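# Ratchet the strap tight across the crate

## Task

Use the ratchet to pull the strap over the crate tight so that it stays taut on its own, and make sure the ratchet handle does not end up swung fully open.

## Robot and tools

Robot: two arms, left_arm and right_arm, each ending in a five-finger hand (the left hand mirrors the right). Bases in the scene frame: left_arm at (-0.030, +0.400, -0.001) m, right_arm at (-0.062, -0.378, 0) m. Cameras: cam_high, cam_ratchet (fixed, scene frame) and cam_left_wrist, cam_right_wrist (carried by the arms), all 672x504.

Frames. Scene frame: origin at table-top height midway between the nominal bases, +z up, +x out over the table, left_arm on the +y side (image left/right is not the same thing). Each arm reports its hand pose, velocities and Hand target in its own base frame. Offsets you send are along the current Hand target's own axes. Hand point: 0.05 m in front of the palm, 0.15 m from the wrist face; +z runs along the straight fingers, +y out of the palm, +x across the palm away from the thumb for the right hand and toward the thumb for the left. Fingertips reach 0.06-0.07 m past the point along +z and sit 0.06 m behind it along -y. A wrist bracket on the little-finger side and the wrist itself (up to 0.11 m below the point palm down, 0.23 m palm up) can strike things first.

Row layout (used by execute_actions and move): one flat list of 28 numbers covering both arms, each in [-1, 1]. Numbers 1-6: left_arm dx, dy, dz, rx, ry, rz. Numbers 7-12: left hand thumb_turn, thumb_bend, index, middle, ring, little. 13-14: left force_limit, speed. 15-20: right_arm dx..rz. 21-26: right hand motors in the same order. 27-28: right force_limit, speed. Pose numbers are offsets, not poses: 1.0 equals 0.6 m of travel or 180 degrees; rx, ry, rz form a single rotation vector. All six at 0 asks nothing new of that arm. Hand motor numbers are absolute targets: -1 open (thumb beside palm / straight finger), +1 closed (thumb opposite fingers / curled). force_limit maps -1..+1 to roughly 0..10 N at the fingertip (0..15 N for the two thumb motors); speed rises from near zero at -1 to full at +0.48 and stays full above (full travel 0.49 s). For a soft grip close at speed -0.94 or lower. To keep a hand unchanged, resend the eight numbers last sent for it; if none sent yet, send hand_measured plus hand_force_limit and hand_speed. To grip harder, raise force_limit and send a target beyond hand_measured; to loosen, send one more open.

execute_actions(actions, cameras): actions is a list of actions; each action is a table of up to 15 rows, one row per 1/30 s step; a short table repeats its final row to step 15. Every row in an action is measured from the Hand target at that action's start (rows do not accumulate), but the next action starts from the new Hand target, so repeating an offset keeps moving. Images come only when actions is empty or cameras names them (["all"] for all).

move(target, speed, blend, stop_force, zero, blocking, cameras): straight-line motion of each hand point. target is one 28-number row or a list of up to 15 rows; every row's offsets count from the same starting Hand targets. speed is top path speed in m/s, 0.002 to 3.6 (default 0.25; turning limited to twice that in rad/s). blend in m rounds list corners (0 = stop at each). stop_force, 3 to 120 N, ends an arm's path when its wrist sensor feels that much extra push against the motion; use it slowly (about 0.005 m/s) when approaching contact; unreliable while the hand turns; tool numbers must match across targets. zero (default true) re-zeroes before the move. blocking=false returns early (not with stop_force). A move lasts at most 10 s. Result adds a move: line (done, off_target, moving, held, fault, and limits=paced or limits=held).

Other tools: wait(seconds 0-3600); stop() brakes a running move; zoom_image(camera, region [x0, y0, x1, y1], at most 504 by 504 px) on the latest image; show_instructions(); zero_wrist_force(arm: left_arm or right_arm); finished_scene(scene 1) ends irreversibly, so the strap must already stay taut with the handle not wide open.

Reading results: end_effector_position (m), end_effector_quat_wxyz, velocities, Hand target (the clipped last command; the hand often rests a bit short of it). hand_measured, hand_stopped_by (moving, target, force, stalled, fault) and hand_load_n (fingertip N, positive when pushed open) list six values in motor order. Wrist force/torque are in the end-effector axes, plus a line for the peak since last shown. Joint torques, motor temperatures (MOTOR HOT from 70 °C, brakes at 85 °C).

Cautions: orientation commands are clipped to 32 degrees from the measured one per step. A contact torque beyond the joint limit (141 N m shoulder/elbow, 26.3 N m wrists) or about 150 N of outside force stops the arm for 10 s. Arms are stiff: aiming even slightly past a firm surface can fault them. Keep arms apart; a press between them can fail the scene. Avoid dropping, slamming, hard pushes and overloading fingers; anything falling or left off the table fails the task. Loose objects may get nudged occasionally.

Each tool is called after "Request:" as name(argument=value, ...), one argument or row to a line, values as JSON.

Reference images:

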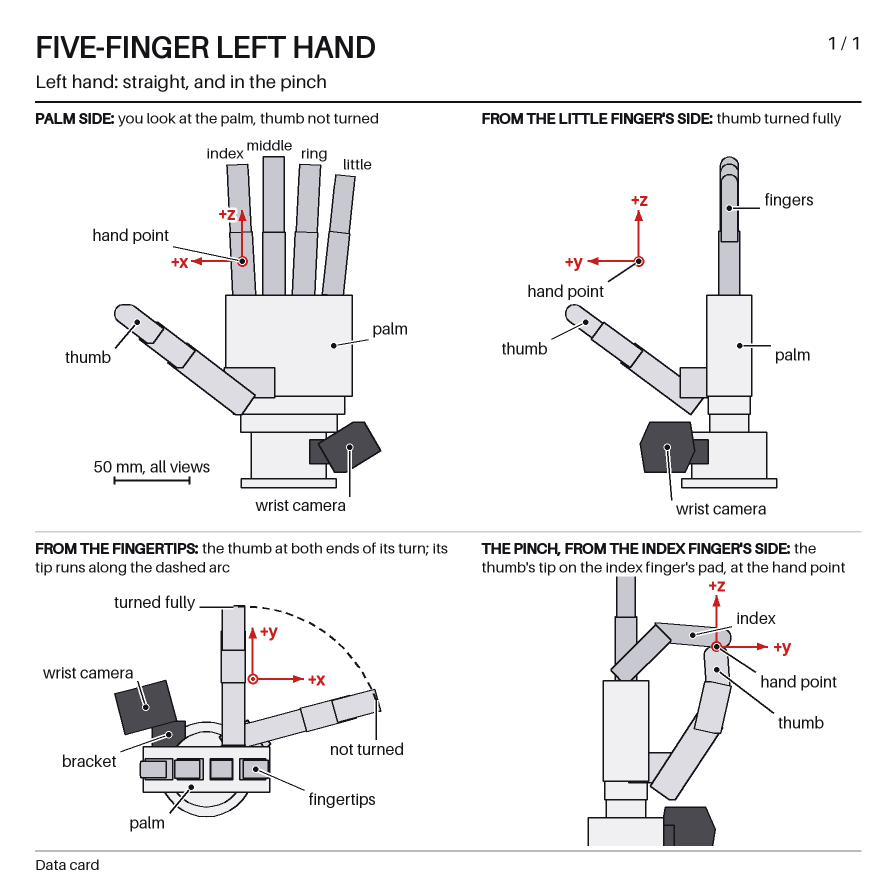

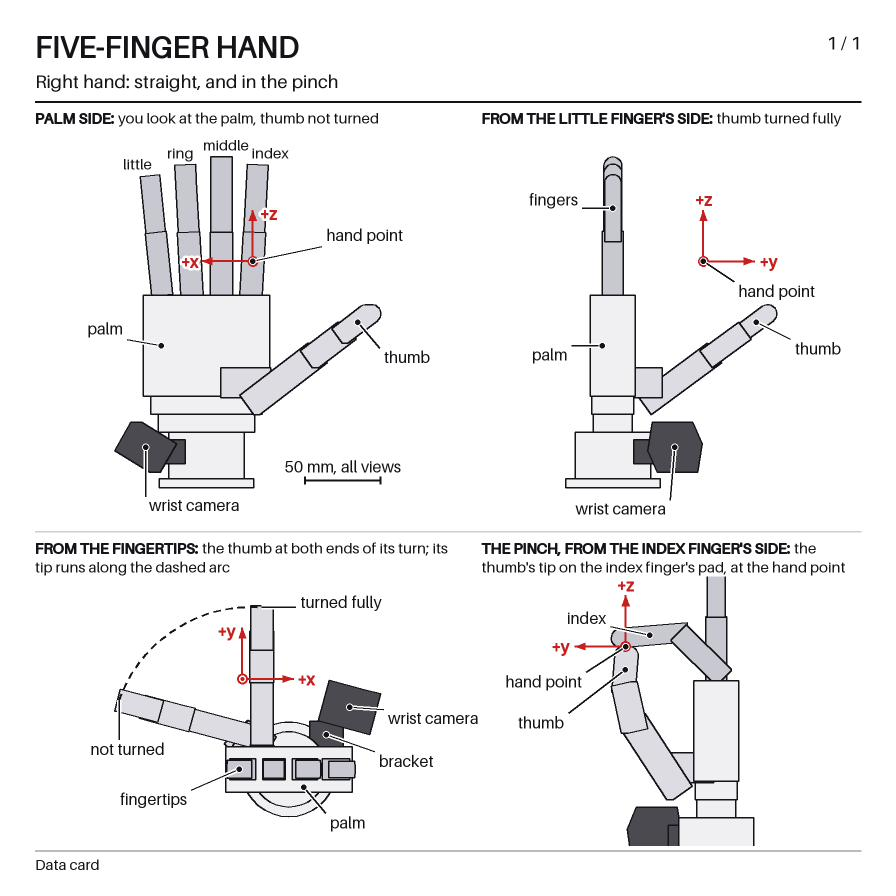

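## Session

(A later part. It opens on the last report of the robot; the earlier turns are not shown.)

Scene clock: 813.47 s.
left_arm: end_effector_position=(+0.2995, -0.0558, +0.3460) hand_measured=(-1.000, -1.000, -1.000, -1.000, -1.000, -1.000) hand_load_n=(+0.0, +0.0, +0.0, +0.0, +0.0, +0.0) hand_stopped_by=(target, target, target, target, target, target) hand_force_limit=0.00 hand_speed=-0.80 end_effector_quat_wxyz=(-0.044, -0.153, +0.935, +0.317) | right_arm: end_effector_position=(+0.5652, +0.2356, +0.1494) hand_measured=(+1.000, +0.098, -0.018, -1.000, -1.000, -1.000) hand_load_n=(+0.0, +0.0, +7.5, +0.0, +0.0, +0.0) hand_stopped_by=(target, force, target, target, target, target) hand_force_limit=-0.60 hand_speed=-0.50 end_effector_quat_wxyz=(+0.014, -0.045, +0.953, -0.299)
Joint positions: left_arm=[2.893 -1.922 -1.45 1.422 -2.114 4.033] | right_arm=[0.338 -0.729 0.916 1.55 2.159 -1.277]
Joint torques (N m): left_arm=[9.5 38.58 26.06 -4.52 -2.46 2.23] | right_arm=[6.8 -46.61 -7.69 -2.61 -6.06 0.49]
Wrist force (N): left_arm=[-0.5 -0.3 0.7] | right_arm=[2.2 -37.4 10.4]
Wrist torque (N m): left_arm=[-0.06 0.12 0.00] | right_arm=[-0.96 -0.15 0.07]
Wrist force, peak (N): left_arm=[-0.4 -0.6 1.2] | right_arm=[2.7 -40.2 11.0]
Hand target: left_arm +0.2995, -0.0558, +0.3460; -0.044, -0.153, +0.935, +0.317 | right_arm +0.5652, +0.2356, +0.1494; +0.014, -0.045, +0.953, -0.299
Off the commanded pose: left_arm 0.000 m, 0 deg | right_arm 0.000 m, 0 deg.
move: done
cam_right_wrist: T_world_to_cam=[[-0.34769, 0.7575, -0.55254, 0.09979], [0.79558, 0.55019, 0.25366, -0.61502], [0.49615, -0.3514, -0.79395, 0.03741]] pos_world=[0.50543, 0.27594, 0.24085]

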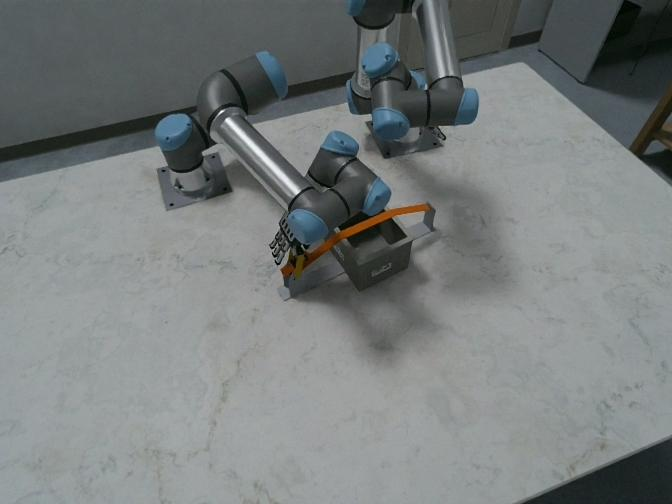

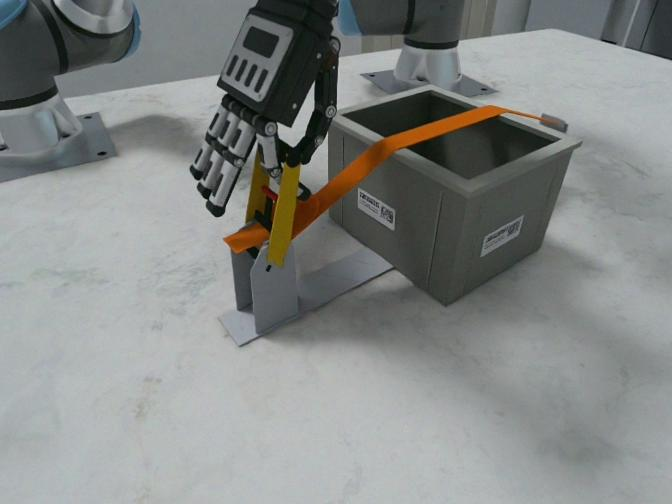

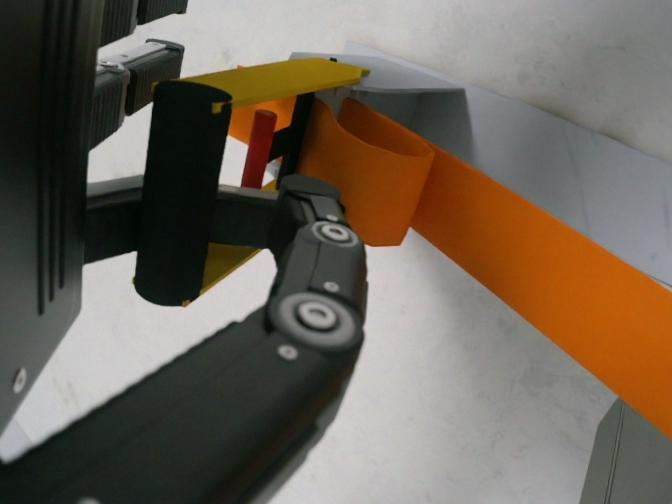

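Request:
move(
  target=[
    [0,0,0,0,0,0,-1,-1,-1,-1,-1,-1,0,-0.8,0,-0.0343,0.0067,-0.0389,0,0,1,0.1,0,-1,-1,-1,-0.6,-0.5],
    [0,0,0,0,0,0,-1,-1,-1,-1,-1,-1,0,-0.8,0,-0.0693,0.0107,-0.1111,0,0,1,0.1,0,-1,-1,-1,-0.6,-0.5],
    [0,0,0,0,0,0,-1,-1,-1,-1,-1,-1,0,-0.8,0,-0.096,0.0233,-0.1944,0,0,1,0.1,0,-1,-1,-1,-0.6,-0.5],
    [0,0,0,0,0,0,-1,-1,-1,-1,-1,-1,0,-0.8,0,-0.112,0.0362,-0.25,0,0,1,0.1,0,-1,-1,-1,-0.6,-0.5],
    [0,0,0,0,0,0,-1,-1,-1,-1,-1,-1,0,-0.8,0,-0.1288,0.0612,-0.3333,0,0,1,0.1,0,-1,-1,-1,-0.6,-0.5],
    [0,0,0,0,0,0,-1,-1,-1,-1,-1,-1,0,-0.8,0,-0.1355,0.092,-0.3889,0,0,1,0.1,0,-1,-1,-1,-0.6,-0.5],
  ],
  cameras=["cam_ratchet","cam_right_wrist"],
  speed=[0.05,0.12,0.12,0.12,0.12,0.12],
  stop_force=50,
  blend=0.005,
)

Request:
zoom_image(
  camera="cam_ratchet",
  region=[130, 150, 330, 350],
)

Scene clock: 833.77 s.
left_arm: end_effector_position=(+0.2995, -0.0558, +0.3460) hand_measured=(-1.000, -1.000, -1.000, -1.000, -1.000, -1.000) hand_load_n=(+0.0, +0.0, +0.0, +0.0, +0.0, +0.0) hand_stopped_by=(target, target, target, target, target, target) hand_force_limit=0.00 hand_speed=-0.80 end_effector_quat_wxyz=(-0.044, -0.153, +0.935, +0.317) | right_arm: end_effector_position=(+0.5745, +0.1378, +0.1506) hand_measured=(+1.000, +0.096, -0.018, -1.000, -1.000, -1.000) hand_load_n=(+0.0, +1.0, +0.0, +0.0, +0.0, +0.0) hand_stopped_by=(target, force, target, target, target, target) hand_force_limit=-0.60 hand_speed=-0.50 end_effector_quat_wxyz=(-0.014, -0.045, +0.952, +0.302)
Joint positions: left_arm=[2.893 -1.922 -1.45 1.422 -2.114 4.033] | right_arm=[-0.34 -0.805 1.273 1.391 1.021 -2.087]
Joint torques (N m): left_arm=[9.16 38.35 25.58 -5.39 -1.91 2.34] | right_arm=[12.68 -48.8 -23.13 0.5 -2.24 -1.96]
Wrist force (N): left_arm=[-0.3 -0.3 1.0] | right_arm=[-0.1 1.3 -0.1]
Wrist torque (N m): left_arm=[-0.08 0.10 0.01] | right_arm=[-0.01 0.00 -0.11]
Wrist force, peak (N): left_arm=[-0.5 -0.2 1.3] | right_arm=[2.4 -37.6 10.7]
Hand target: left_arm +0.2995, -0.0558, +0.3460; -0.044, -0.153, +0.935, +0.317 | right_arm +0.5745, +0.1378, +0.1506; -0.014, -0.045, +0.952, +0.302
Off the commanded pose: left_arm 0.000 m, 0 deg | right_arm 0.000 m, 0 deg.
move: done
cam_right_wrist: T_world_to_cam=[[-0.3477, 0.75898, 0.5505, 0.01138], [0.84727, 0.00289, 0.53116, -0.56494], [0.40154, 0.65111, -0.64406, -0.10695]] pos_world=[0.52556, 0.06263, 0.22493]

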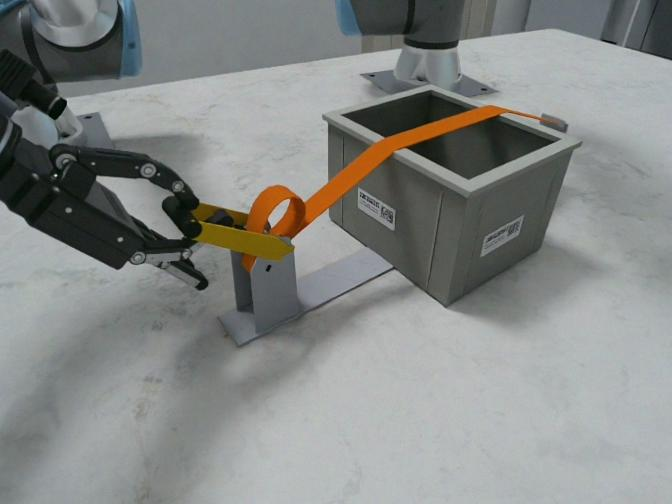

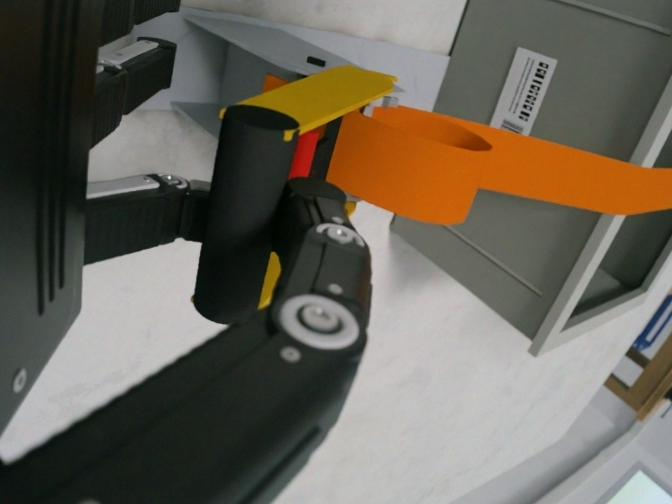

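Scaled by 2.520.

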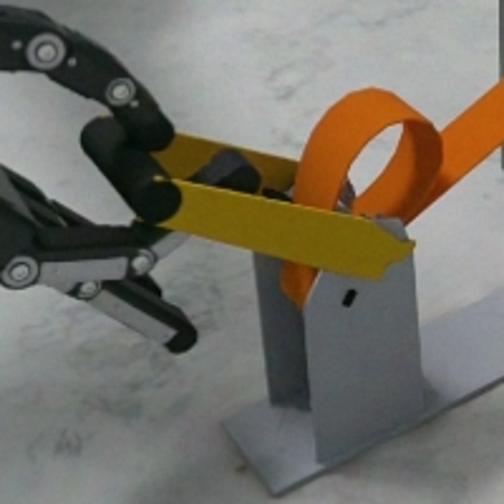

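Request:
move(
  target=[
    [0,0,0,0,0,0,-1,-1,-1,-1,-1,-1,0,-0.8,0,-0.0235,0.0088,0,0,0,1,0.1,0,-1,-1,-1,-0.6,-0.5],
    [0,0,0,0,0,0,-1,-1,-1,-1,-1,-1,0,-0.8,0,-0.044,0.0218,0,0,0,1,0.1,0,-1,-1,-1,-0.6,-0.5],
    [0,0,0,0,0,0,-1,-1,-1,-1,-1,-1,0,-0.8,0,-0.056,0.0288,0,0,0,1,0.1,0,-1,-1,-1,-0.6,-0.5],
  ],
  cameras=["cam_ratchet","cam_right_wrist"],
  speed=0.03,
  stop_force=20,
  blend=0.003,
)

Request:
zoom_image(
  camera="cam_ratchet",
  region=[130, 180, 330, 380],
)

Request:
zoom_image(
  camera="cam_right_wrist",
  region=[200, 60, 560, 300],
)

Request:
zoom_image(
  camera="cam_ratchet",
  region=[280, 80, 580, 260],
)

Scene clock: 843.47 s.
left_arm: end_effector_position=(+0.2995, -0.0558, +0.3460) hand_measured=(-1.000, -1.000, -1.000, -1.000, -1.000, -1.000) hand_load_n=(+0.0, +0.0, +0.0, +0.5, +0.0, +0.0) hand_stopped_by=(target, target, target, target, target, target) hand_force_limit=0.00 hand_speed=-0.80 end_effector_quat_wxyz=(-0.044, -0.153, +0.935, +0.317) | right_arm: end_effector_position=(+0.5761, +0.1203, +0.1171) hand_measured=(+1.000, +0.096, -0.018, -1.000, -1.000, -1.000) hand_load_n=(+0.0, +2.0, +0.0, +0.0, +0.0, +0.0) hand_stopped_by=(target, force, target, target, target, target) hand_force_limit=-0.60 hand_speed=-0.50 end_effector_quat_wxyz=(-0.014, -0.045, +0.952, +0.302)
Joint positions: left_arm=[2.893 -1.922 -1.45 1.422 -2.114 4.033] | right_arm=[-0.369 -0.757 1.284 1.349 1.03 -2.119]
Joint torques (N m): left_arm=[9.18 36.83 25.44 -5.56 -1.9 2.04] | right_arm=[11.81 -49.34 -22.14 4.85 -1.86 1.78]
Wrist force (N): left_arm=[-0.4 -0.7 0.7] | right_arm=[-0.2 2.6 0.3]
Wrist torque (N m): left_arm=[-0.12 0.10 0.01] | right_arm=[0.08 0.02 -0.02]
Wrist force, peak (N): left_arm=[-0.6 -0.3 1.2] | right_arm=[0.8 4.6 0.9]
Hand target: left_arm +0.2995, -0.0558, +0.3460; -0.044, -0.153, +0.935, +0.317 | right_arm +0.5761, +0.1203, +0.1171; -0.014, -0.045, +0.952, +0.302
Off the commanded pose: left_arm 0.000 m, 0 deg | right_arm 0.000 m, 0 deg.
move: done
cam_right_wrist: T_world_to_cam=[[-0.3477, 0.75898, 0.5505, 0.04366], [0.84727, 0.00289, 0.53116, -0.54845], [0.40154, 0.65111, -0.64406, -0.11777]] pos_world=[0.52716, 0.04513, 0.19143]

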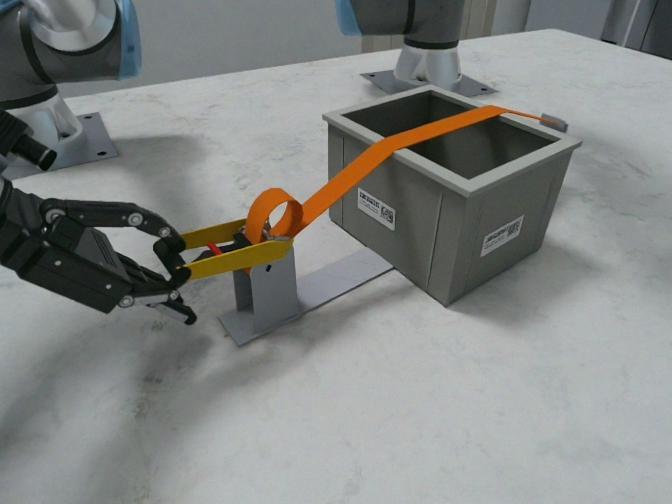

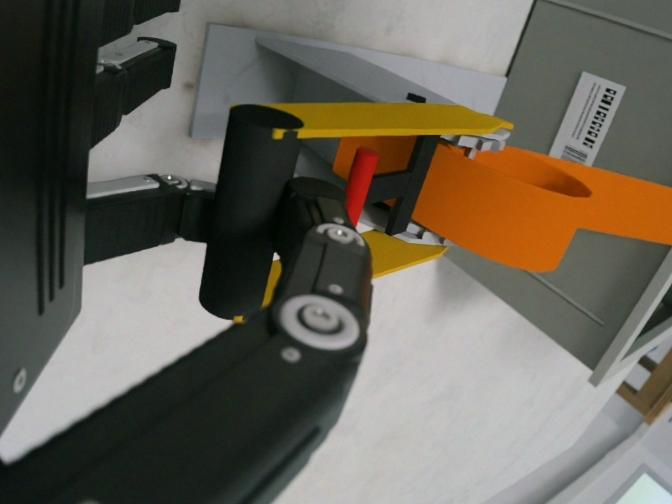

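Scaled by 2.520.

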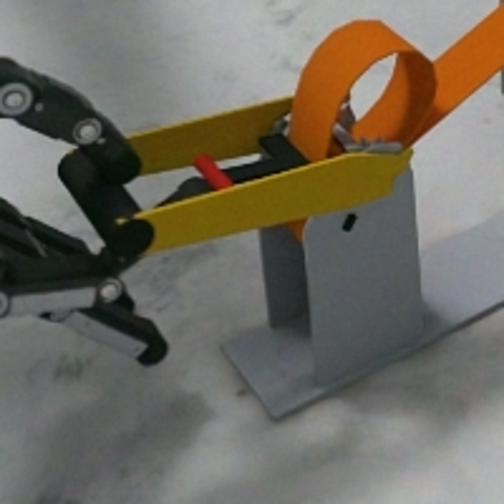

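Scaled by 1.400.

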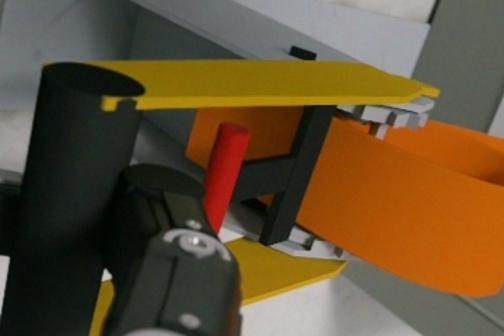

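Scaled by 1.680.

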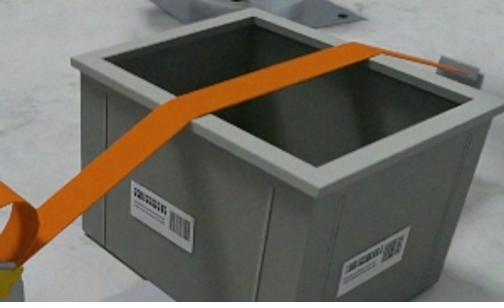

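Request:
move(
  target=[
    [0,0,0,0,0,0,-1,-1,-1,-1,-1,-1,0,-0.8,0,0.0472,-0.0097,0,0,0,1,0.1,0,-1,-1,-1,-0.6,-0.5],
    [0,0,0,0,0,0,-1,-1,-1,-1,-1,-1,0,-0.8,0,0.0777,-0.026,0,0,0,1,0.1,0,-1,-1,-1,-0.6,-0.5],
    [0,0,0,0,0,0,-1,-1,-1,-1,-1,-1,0,-0.8,0,0.1092,-0.0257,0.0556,0,0,1,0.1,0,-1,-1,-1,-0.6,-0.5],
  ],
  cameras=["cam_ratchet","cam_right_wrist"],
  speed=[0.05,0.05,0.1],
  stop_force=45,
  blend=0.005,
)

Scene clock: 851.47 s.
left_arm: end_effector_position=(+0.2995, -0.0558, +0.3460) hand_measured=(-1.000, -1.000, -1.000, -1.000, -1.000, -1.000) hand_load_n=(+0.0, +0.0, +0.0, +0.0, +0.0, +0.0) hand_stopped_by=(target, target, target, target, target, target) hand_force_limit=0.00 hand_speed=-0.80 end_effector_quat_wxyz=(-0.044, -0.153, +0.935, +0.317) | right_arm: end_effector_position=(+0.5719, +0.1648, +0.1674) hand_measured=(+1.000, +0.098, -0.018, -1.000, -1.000, -1.000) hand_load_n=(+0.0, +0.0, +12.0, +0.0, +0.0, +0.0) hand_stopped_by=(target, force, target, target, target, target) hand_force_limit=-0.60 hand_speed=-0.50 end_effector_quat_wxyz=(-0.010, -0.046, +0.975, +0.217)
Joint positions: left_arm=[2.893 -1.922 -1.45 1.422 -2.114 4.033] | right_arm=[-0.239 -0.879 1.235 1.367 1.158 -1.936]
Joint torques (N m): left_arm=[8.91 37.46 25.94 -5.36 -1.84 2.44] | right_arm=[-8.22 -56.6 -18.69 10.45 -7.52 0.8]
Wrist force (N): left_arm=[-0.4 -0.4 0.9] | right_arm=[4.6 -31.0 39.1]
Wrist torque (N m): left_arm=[-0.08 0.11 0.00] | right_arm=[-2.12 -0.28 0.15]
Wrist force, peak (N): left_arm=[-0.6 -0.5 1.1] | right_arm=[3.9 -34.3 41.1]
Hand target: left_arm +0.2995, -0.0558, +0.3460; -0.044, -0.153, +0.935, +0.317 | right_arm +0.5719, +0.1648, +0.1674; -0.010, -0.046, +0.975, +0.217
Off the commanded pose: left_arm 0.000 m, 0 deg | right_arm 0.000 m, 0 deg.
move: done
cam_right_wrist: T_world_to_cam=[[-0.35558, 0.84228, 0.40513, -0.00422], [0.8385, 0.09599, 0.53638, -0.58294], [0.4129, 0.53043, -0.74038, -0.08316]] pos_world=[0.52163, 0.10362, 0.25282]

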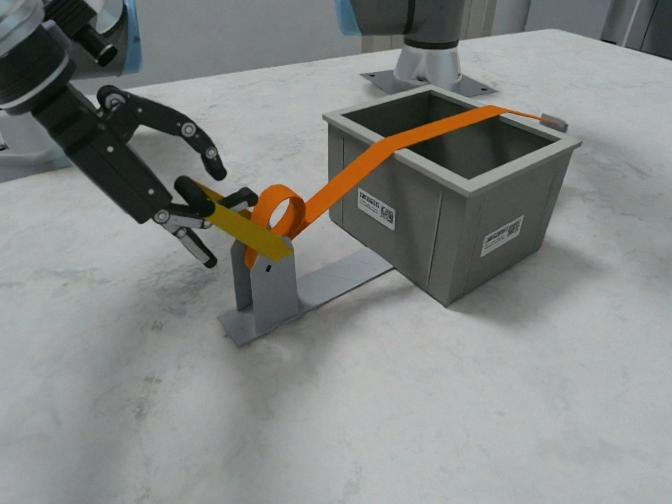

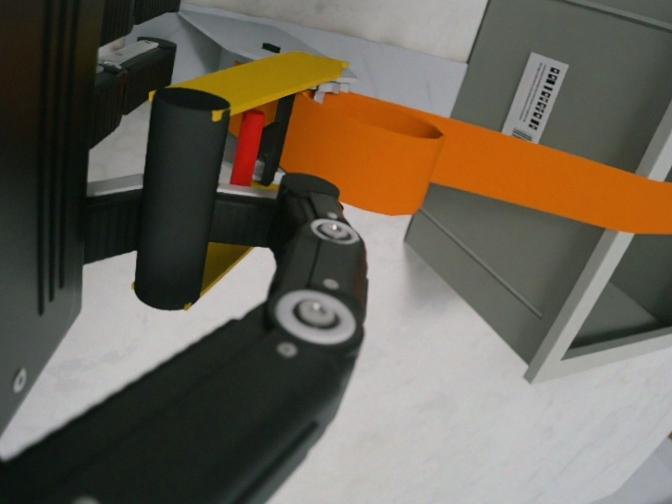

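Request:
move(
  target=[
    [0,0,0,0,0,0,-1,-1,-1,-1,-1,-1,0,-0.8,0,-0.032,0.0003,-0.0556,0,0,1,0.1,0,-1,-1,-1,-0.6,-0.5],
    [0,0,0,0,0,0,-1,-1,-1,-1,-1,-1,0,-0.8,0,-0.0527,0.0057,-0.0556,0,0,1,0.1,0,-1,-1,-1,-0.6,-0.5],
    [0,0,0,0,0,0,-1,-1,-1,-1,-1,-1,0,-0.8,0,-0.0743,0.0183,-0.0556,0,0,1,0.1,0,-1,-1,-1,-0.6,-0.5],
    [0,0,0,0,0,0,-1,-1,-1,-1,-1,-1,0,-0.8,0,-0.0922,0.0347,-0.0556,0,0,1,0.1,0,-1,-1,-1,-0.6,-0.5],
    [0,0,0,0,0,0,-1,-1,-1,-1,-1,-1,0,-0.8,0,-0.1028,0.0435,-0.0556,0,0,1,0.1,0,-1,-1,-1,-0.6,-0.5],
  ],
  cameras=["cam_ratchet","cam_right_wrist"],
  speed=[0.05,0.03,0.03,0.03,0.03],
  stop_force=50,
  blend=0.003,
)

Request:
zoom_image(
  camera="cam_ratchet",
  region=[130, 180, 330, 380],
)

Scene clock: 867.53 s.
left_arm: end_effector_position=(+0.2995, -0.0558, +0.3460) hand_measured=(-1.000, -1.000, -1.000, -1.000, -1.000, -1.000) hand_load_n=(+0.0, +0.0, +0.0, +0.0, +0.0, +0.0) hand_stopped_by=(target, target, target, target, target, target) hand_force_limit=0.00 hand_speed=-0.80 end_effector_quat_wxyz=(-0.044, -0.153, +0.935, +0.317) | right_arm: end_effector_position=(+0.5759, +0.1225, +0.1223) hand_measured=(+1.000, +0.098, -0.018, -1.000, -1.000, -1.000) hand_load_n=(+0.0, +0.0, +0.0, +0.0, +0.0, +0.0) hand_stopped_by=(target, force, target, target, target, target) hand_force_limit=-0.60 hand_speed=-0.50 end_effector_quat_wxyz=(-0.014, -0.045, +0.952, +0.302)
Joint positions: left_arm=[2.893 -1.922 -1.45 1.422 -2.114 4.033] | right_arm=[-0.365 -0.765 1.283 1.356 1.029 -2.115]
Joint torques (N m): left_arm=[8.63 36.42 25.99 -5.43 -1.82 2.11] | right_arm=[12.39 -36.01 -22.63 1.88 -2.6 0.87]
Wrist force (N): left_arm=[-0.6 -0.3 0.6] | right_arm=[-0.3 0.2 0.2]
Wrist torque (N m): left_arm=[-0.06 0.13 0.00] | right_arm=[-0.04 0.08 -0.13]
Wrist force, peak (N): left_arm=[-0.5 -0.6 1.2] | right_arm=[4.5 -31.1 39.6]
Hand target: left_arm +0.2995, -0.0558, +0.3460; -0.044, -0.153, +0.935, +0.317 | right_arm +0.5759, +0.1224, +0.1222; -0.014, -0.045, +0.952, +0.302 (not the last commanded pose)
Off the commanded pose: left_arm 0.000 m, 0 deg | right_arm 0.005 m, 0 deg.
move: contact (right_arm); path passed 3 of 5 targets
cam_right_wrist: T_world_to_cam=[[-0.3477, 0.75898, 0.5505, 0.03911], [0.84727, 0.00289, 0.53116, -0.551], [0.40154, 0.65111, -0.64406, -0.11584]] pos_world=[0.52696, 0.04733, 0.19653]

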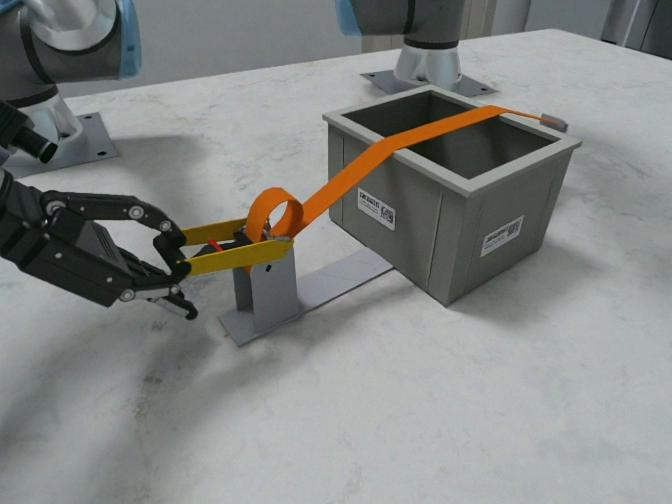

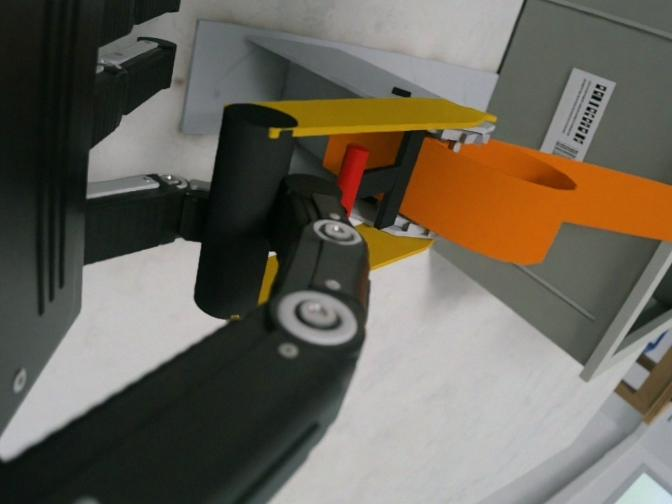

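Scaled by 2.520.

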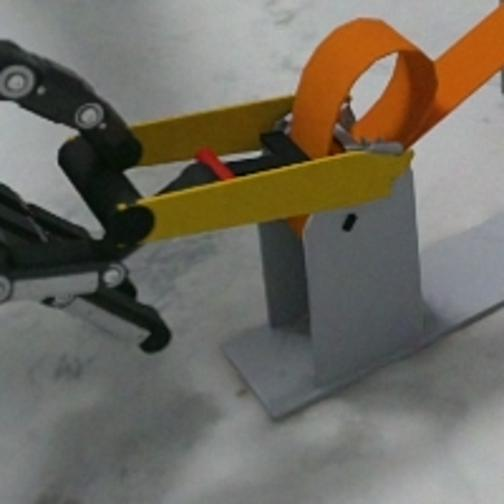

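Request:
move(
  target=[0,0,0,0,0,0,-1,-1,-1,-1,-1,-1,0,-0.8,0,0,0,0,0,0,1,-1,0,-1,-1,-1,-0.6,-0.5],
  cameras=["cam_ratchet","cam_right_wrist"],
)

Request:
zoom_image(
  camera="cam_ratchet",
  region=[130, 180, 330, 380],
)

Scene clock: 883.27 s.
left_arm: end_effector_position=(+0.2995, -0.0558, +0.3460) hand_measured=(-1.000, -1.000, -1.000, -1.000, -1.000, -1.000) hand_load_n=(+0.0, +0.0, +0.0, +0.0, +0.0, +0.0) hand_stopped_by=(target, target, target, target, target, target) hand_force_limit=0.00 hand_speed=-0.80 end_effector_quat_wxyz=(-0.044, -0.153, +0.935, +0.317) | right_arm: end_effector_position=(+0.5759, +0.1224, +0.1222) hand_measured=(+1.000, -1.000, -0.018, -1.000, -1.000, -1.000) hand_load_n=(+0.0, -0.5, +0.0, +0.0, +0.0, +0.0) hand_stopped_by=(target, target, target, target, target, target) hand_force_limit=-0.60 hand_speed=-0.50 end_effector_quat_wxyz=(-0.014, -0.045, +0.952, +0.302)
Joint positions: left_arm=[2.893 -1.922 -1.45 1.422 -2.114 4.033] | right_arm=[-0.365 -0.765 1.283 1.355 1.029 -2.115]
Joint torques (N m): left_arm=[8.27 35.95 25.57 -5.62 -1.54 2.11] | right_arm=[12.32 -35.89 -22.42 0.89 -2.39 -1.87]
Wrist force (N): left_arm=[-0.4 -0.2 0.7] | right_arm=[-0.2 0.4 0.2]
Wrist torque (N m): left_arm=[-0.05 0.10 0.00] | right_arm=[0.00 0.07 -0.12]
Wrist force, peak (N): left_arm=[-0.4 -0.5 1.1] | right_arm=[-0.4 0.5 0.2]
Hand target: left_arm +0.2995, -0.0558, +0.3460; -0.044, -0.153, +0.935, +0.317 | right_arm +0.5759, +0.1224, +0.1222; -0.014, -0.045, +0.952, +0.302
Off the commanded pose: left_arm 0.000 m, 0 deg | right_arm 0.000 m, 0 deg.
move: done
cam_right_wrist: T_world_to_cam=[[-0.3477, 0.75898, 0.5505, 0.03911], [0.84727, 0.00289, 0.53116, -0.551], [0.40154, 0.65111, -0.64406, -0.11584]] pos_world=[0.52696, 0.04733, 0.19653]

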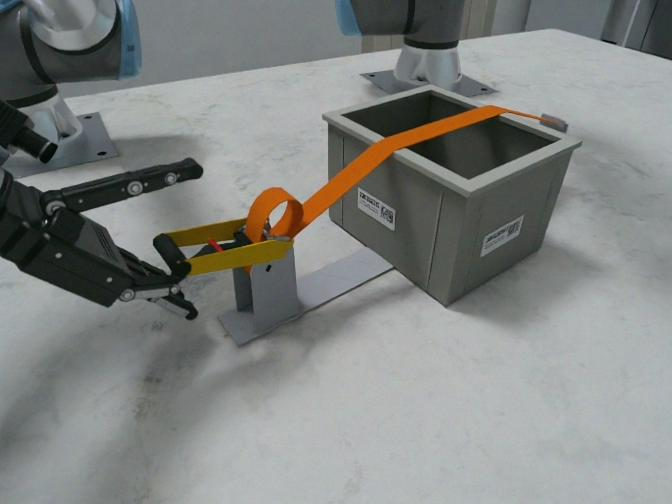

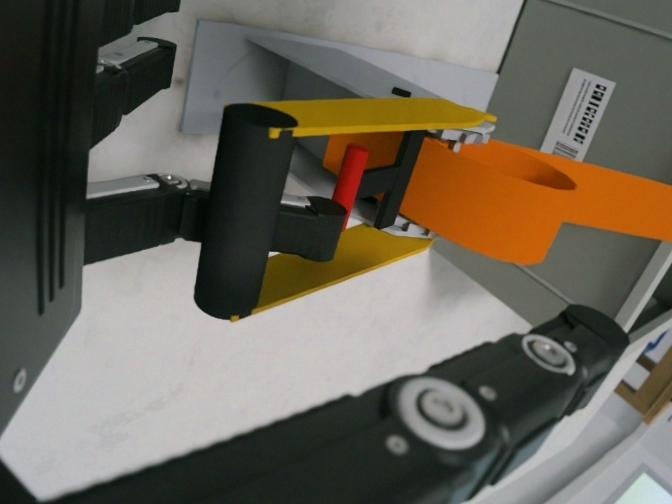

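Scaled by 2.520.

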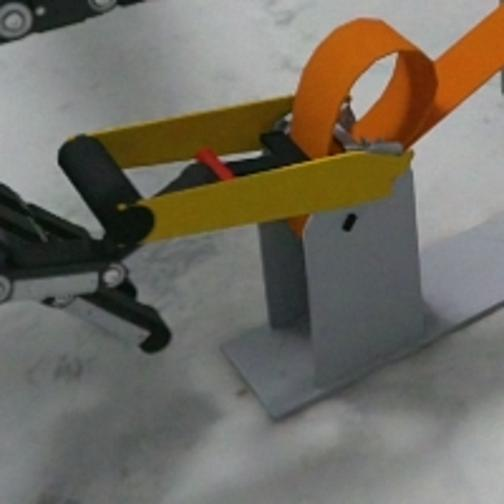

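Request:
move(
  target=[0,0,0,0,0,0,-1,-1,-1,-1,-1,-1,0,-0.8,0,0,0,0,0,0,1,-1,-1,-1,-1,-1,-0.6,-0.6],
  cameras=["cam_ratchet","cam_right_wrist"],
)

Request:
zoom_image(
  camera="cam_ratchet",
  region=[130, 180, 330, 380],
)

Scene clock: 890.77 s.
left_arm: end_effector_position=(+0.2995, -0.0558, +0.3460) hand_measured=(-1.000, -1.000, -1.000, -1.000, -1.000, -1.000) hand_load_n=(+0.0, +0.0, +0.0, +0.0, +0.0, +0.0) hand_stopped_by=(target, target, target, target, target, target) hand_force_limit=0.00 hand_speed=-0.80 end_effector_quat_wxyz=(-0.044, -0.153, +0.935, +0.317) | right_arm: end_effector_position=(+0.5759, +0.1225, +0.1223) hand_measured=(+1.000, -1.000, -1.000, -1.000, -1.000, -1.000) hand_load_n=(+0.0, -0.5, +0.0, +0.0, +0.0, +0.0) hand_stopped_by=(target, target, target, target, target, target) hand_force_limit=-0.60 hand_speed=-0.60 end_effector_quat_wxyz=(-0.014, -0.045, +0.952, +0.302)
Joint positions: left_arm=[2.893 -1.922 -1.45 1.422 -2.114 4.033] | right_arm=[-0.365 -0.765 1.283 1.355 1.029 -2.115]
Joint torques (N m): left_arm=[8.87 37.95 25.32 -5.54 -1.29 2.21] | right_arm=[4.23 -36.02 -6.2 5.08 -1.64 -1.81]
Wrist force (N): left_arm=[-0.5 -0.4 0.5] | right_arm=[0.4 0.8 0.3]
Wrist torque (N m): left_arm=[-0.07 0.11 0.01] | right_arm=[0.09 -0.07 -0.07]
Wrist force, peak (N): left_arm=[-0.4 -0.6 1.3] | right_arm=[-0.1 -10.4 -11.0]
Hand target: left_arm +0.2995, -0.0558, +0.3460; -0.044, -0.153, +0.935, +0.317 | right_arm +0.5759, +0.1224, +0.1222; -0.014, -0.045, +0.952, +0.302
Off the commanded pose: left_arm 0.000 m, 0 deg | right_arm 0.000 m, 0 deg.
move: done
cam_right_wrist: T_world_to_cam=[[-0.3477, 0.75898, 0.5505, 0.03911], [0.84727, 0.00289, 0.53116, -0.551], [0.40154, 0.65111, -0.64406, -0.11584]] pos_world=[0.52696, 0.04733, 0.19653]

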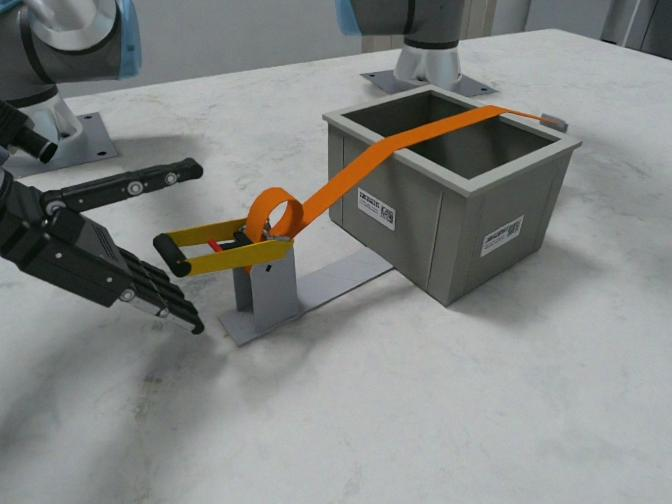

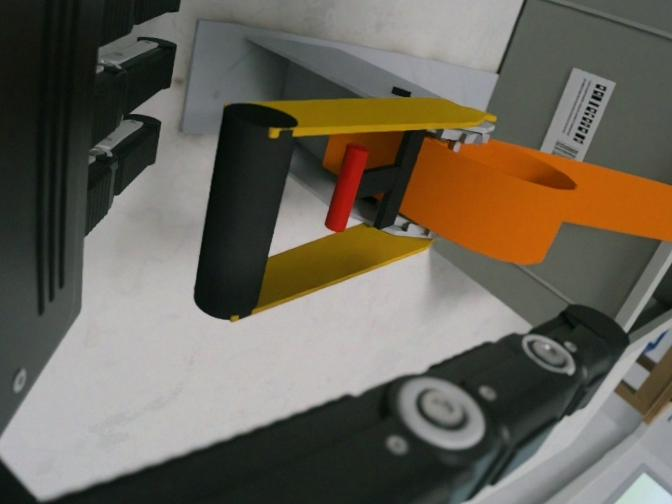

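Scaled by 2.520.

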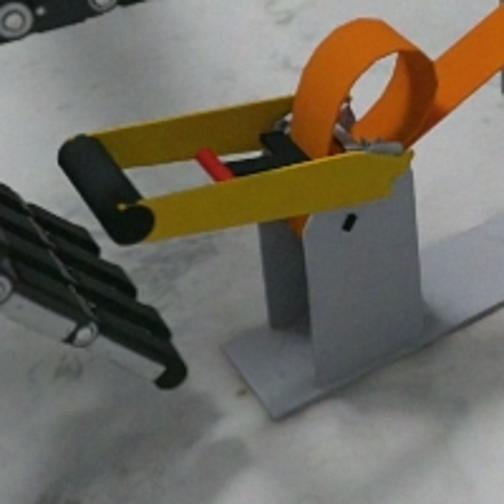

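Request:
move(
  target=[0,0,0,0,0,0,-1,-1,-1,-1,-1,-1,0,-0.8,0,-0.005,-0.22,0,0,0,1,-1,-1,-1,-1,-1,-0.6,-0.6],
  cameras=["cam_high","cam_ratchet"],
  speed=0.08,
)

Request:
zoom_image(
  camera="cam_ratchet",
  region=[130, 60, 600, 380],
)

Scene clock: 897.27 s.
left_arm: end_effector_position=(+0.2995, -0.0558, +0.3460) hand_measured=(-1.000, -1.000, -1.000, -1.000, -1.000, -1.000) hand_load_n=(+0.0, +0.0, +0.0, +0.0, +0.0, +0.5) hand_stopped_by=(target, target, target, target, target, target) hand_force_limit=0.00 hand_speed=-0.80 end_effector_quat_wxyz=(-0.044, -0.153, +0.935, +0.317) | right_arm: end_effector_position=(+0.5833, +0.0442, +0.2284) hand_measured=(+1.000, -1.000, -1.000, -1.000, -1.000, -1.000) hand_load_n=(-0.5, +0.0, +0.0, +0.0, +0.0, +0.0) hand_stopped_by=(target, target, target, target, target, target) hand_force_limit=-0.60 hand_speed=-0.60 end_effector_quat_wxyz=(-0.014, -0.045, +0.952, +0.302)
Joint positions: left_arm=[2.893 -1.922 -1.45 1.422 -2.114 4.033] | right_arm=[-0.487 -0.815 1.097 1.657 1.069 -2.247]
Joint torques (N m): left_arm=[8.59 37.77 25.5 -5.79 -1.31 2.47] | right_arm=[12.94 -36.02 -12.74 2.22 -2.57 1.68]
Wrist force (N): left_arm=[-0.4 -0.4 0.9] | right_arm=[0.5 1.0 0.4]
Wrist torque (N m): left_arm=[-0.10 0.11 0.01] | right_arm=[0.11 -0.08 -0.03]
Wrist force, peak (N): left_arm=[-0.7 -0.3 1.3] | right_arm=[0.5 0.8 1.4]
Hand target: left_arm +0.2995, -0.0558, +0.3460; -0.044, -0.153, +0.935, +0.317 | right_arm +0.5833, +0.0443, +0.2284; -0.014, -0.045, +0.952, +0.302
Off the commanded pose: left_arm 0.000 m, 0 deg | right_arm 0.000 m, 0 deg.
move: done

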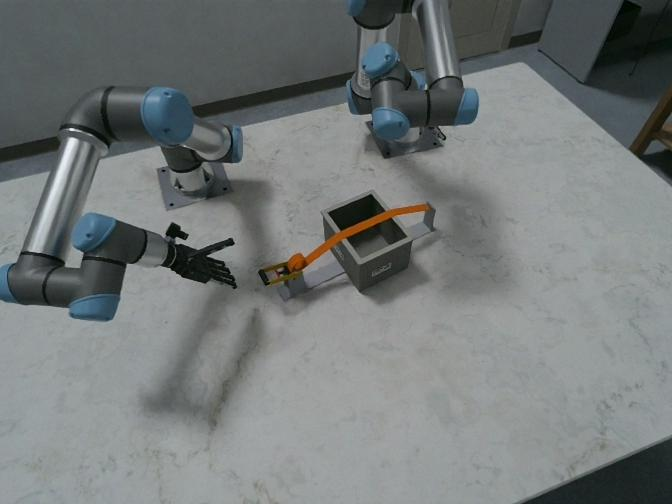

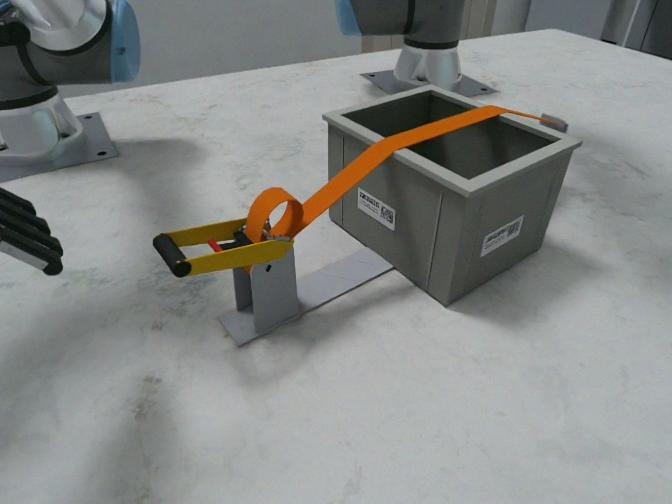

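Scaled by 1.072.

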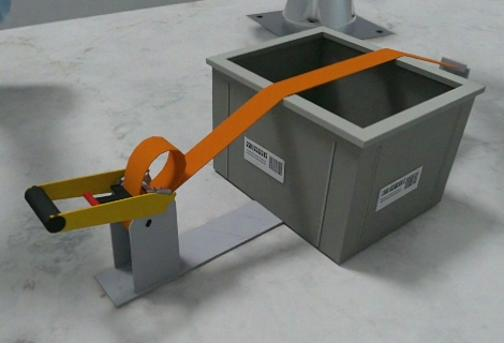

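Request:
finished_scene(
)

The scene is finished: the task was done.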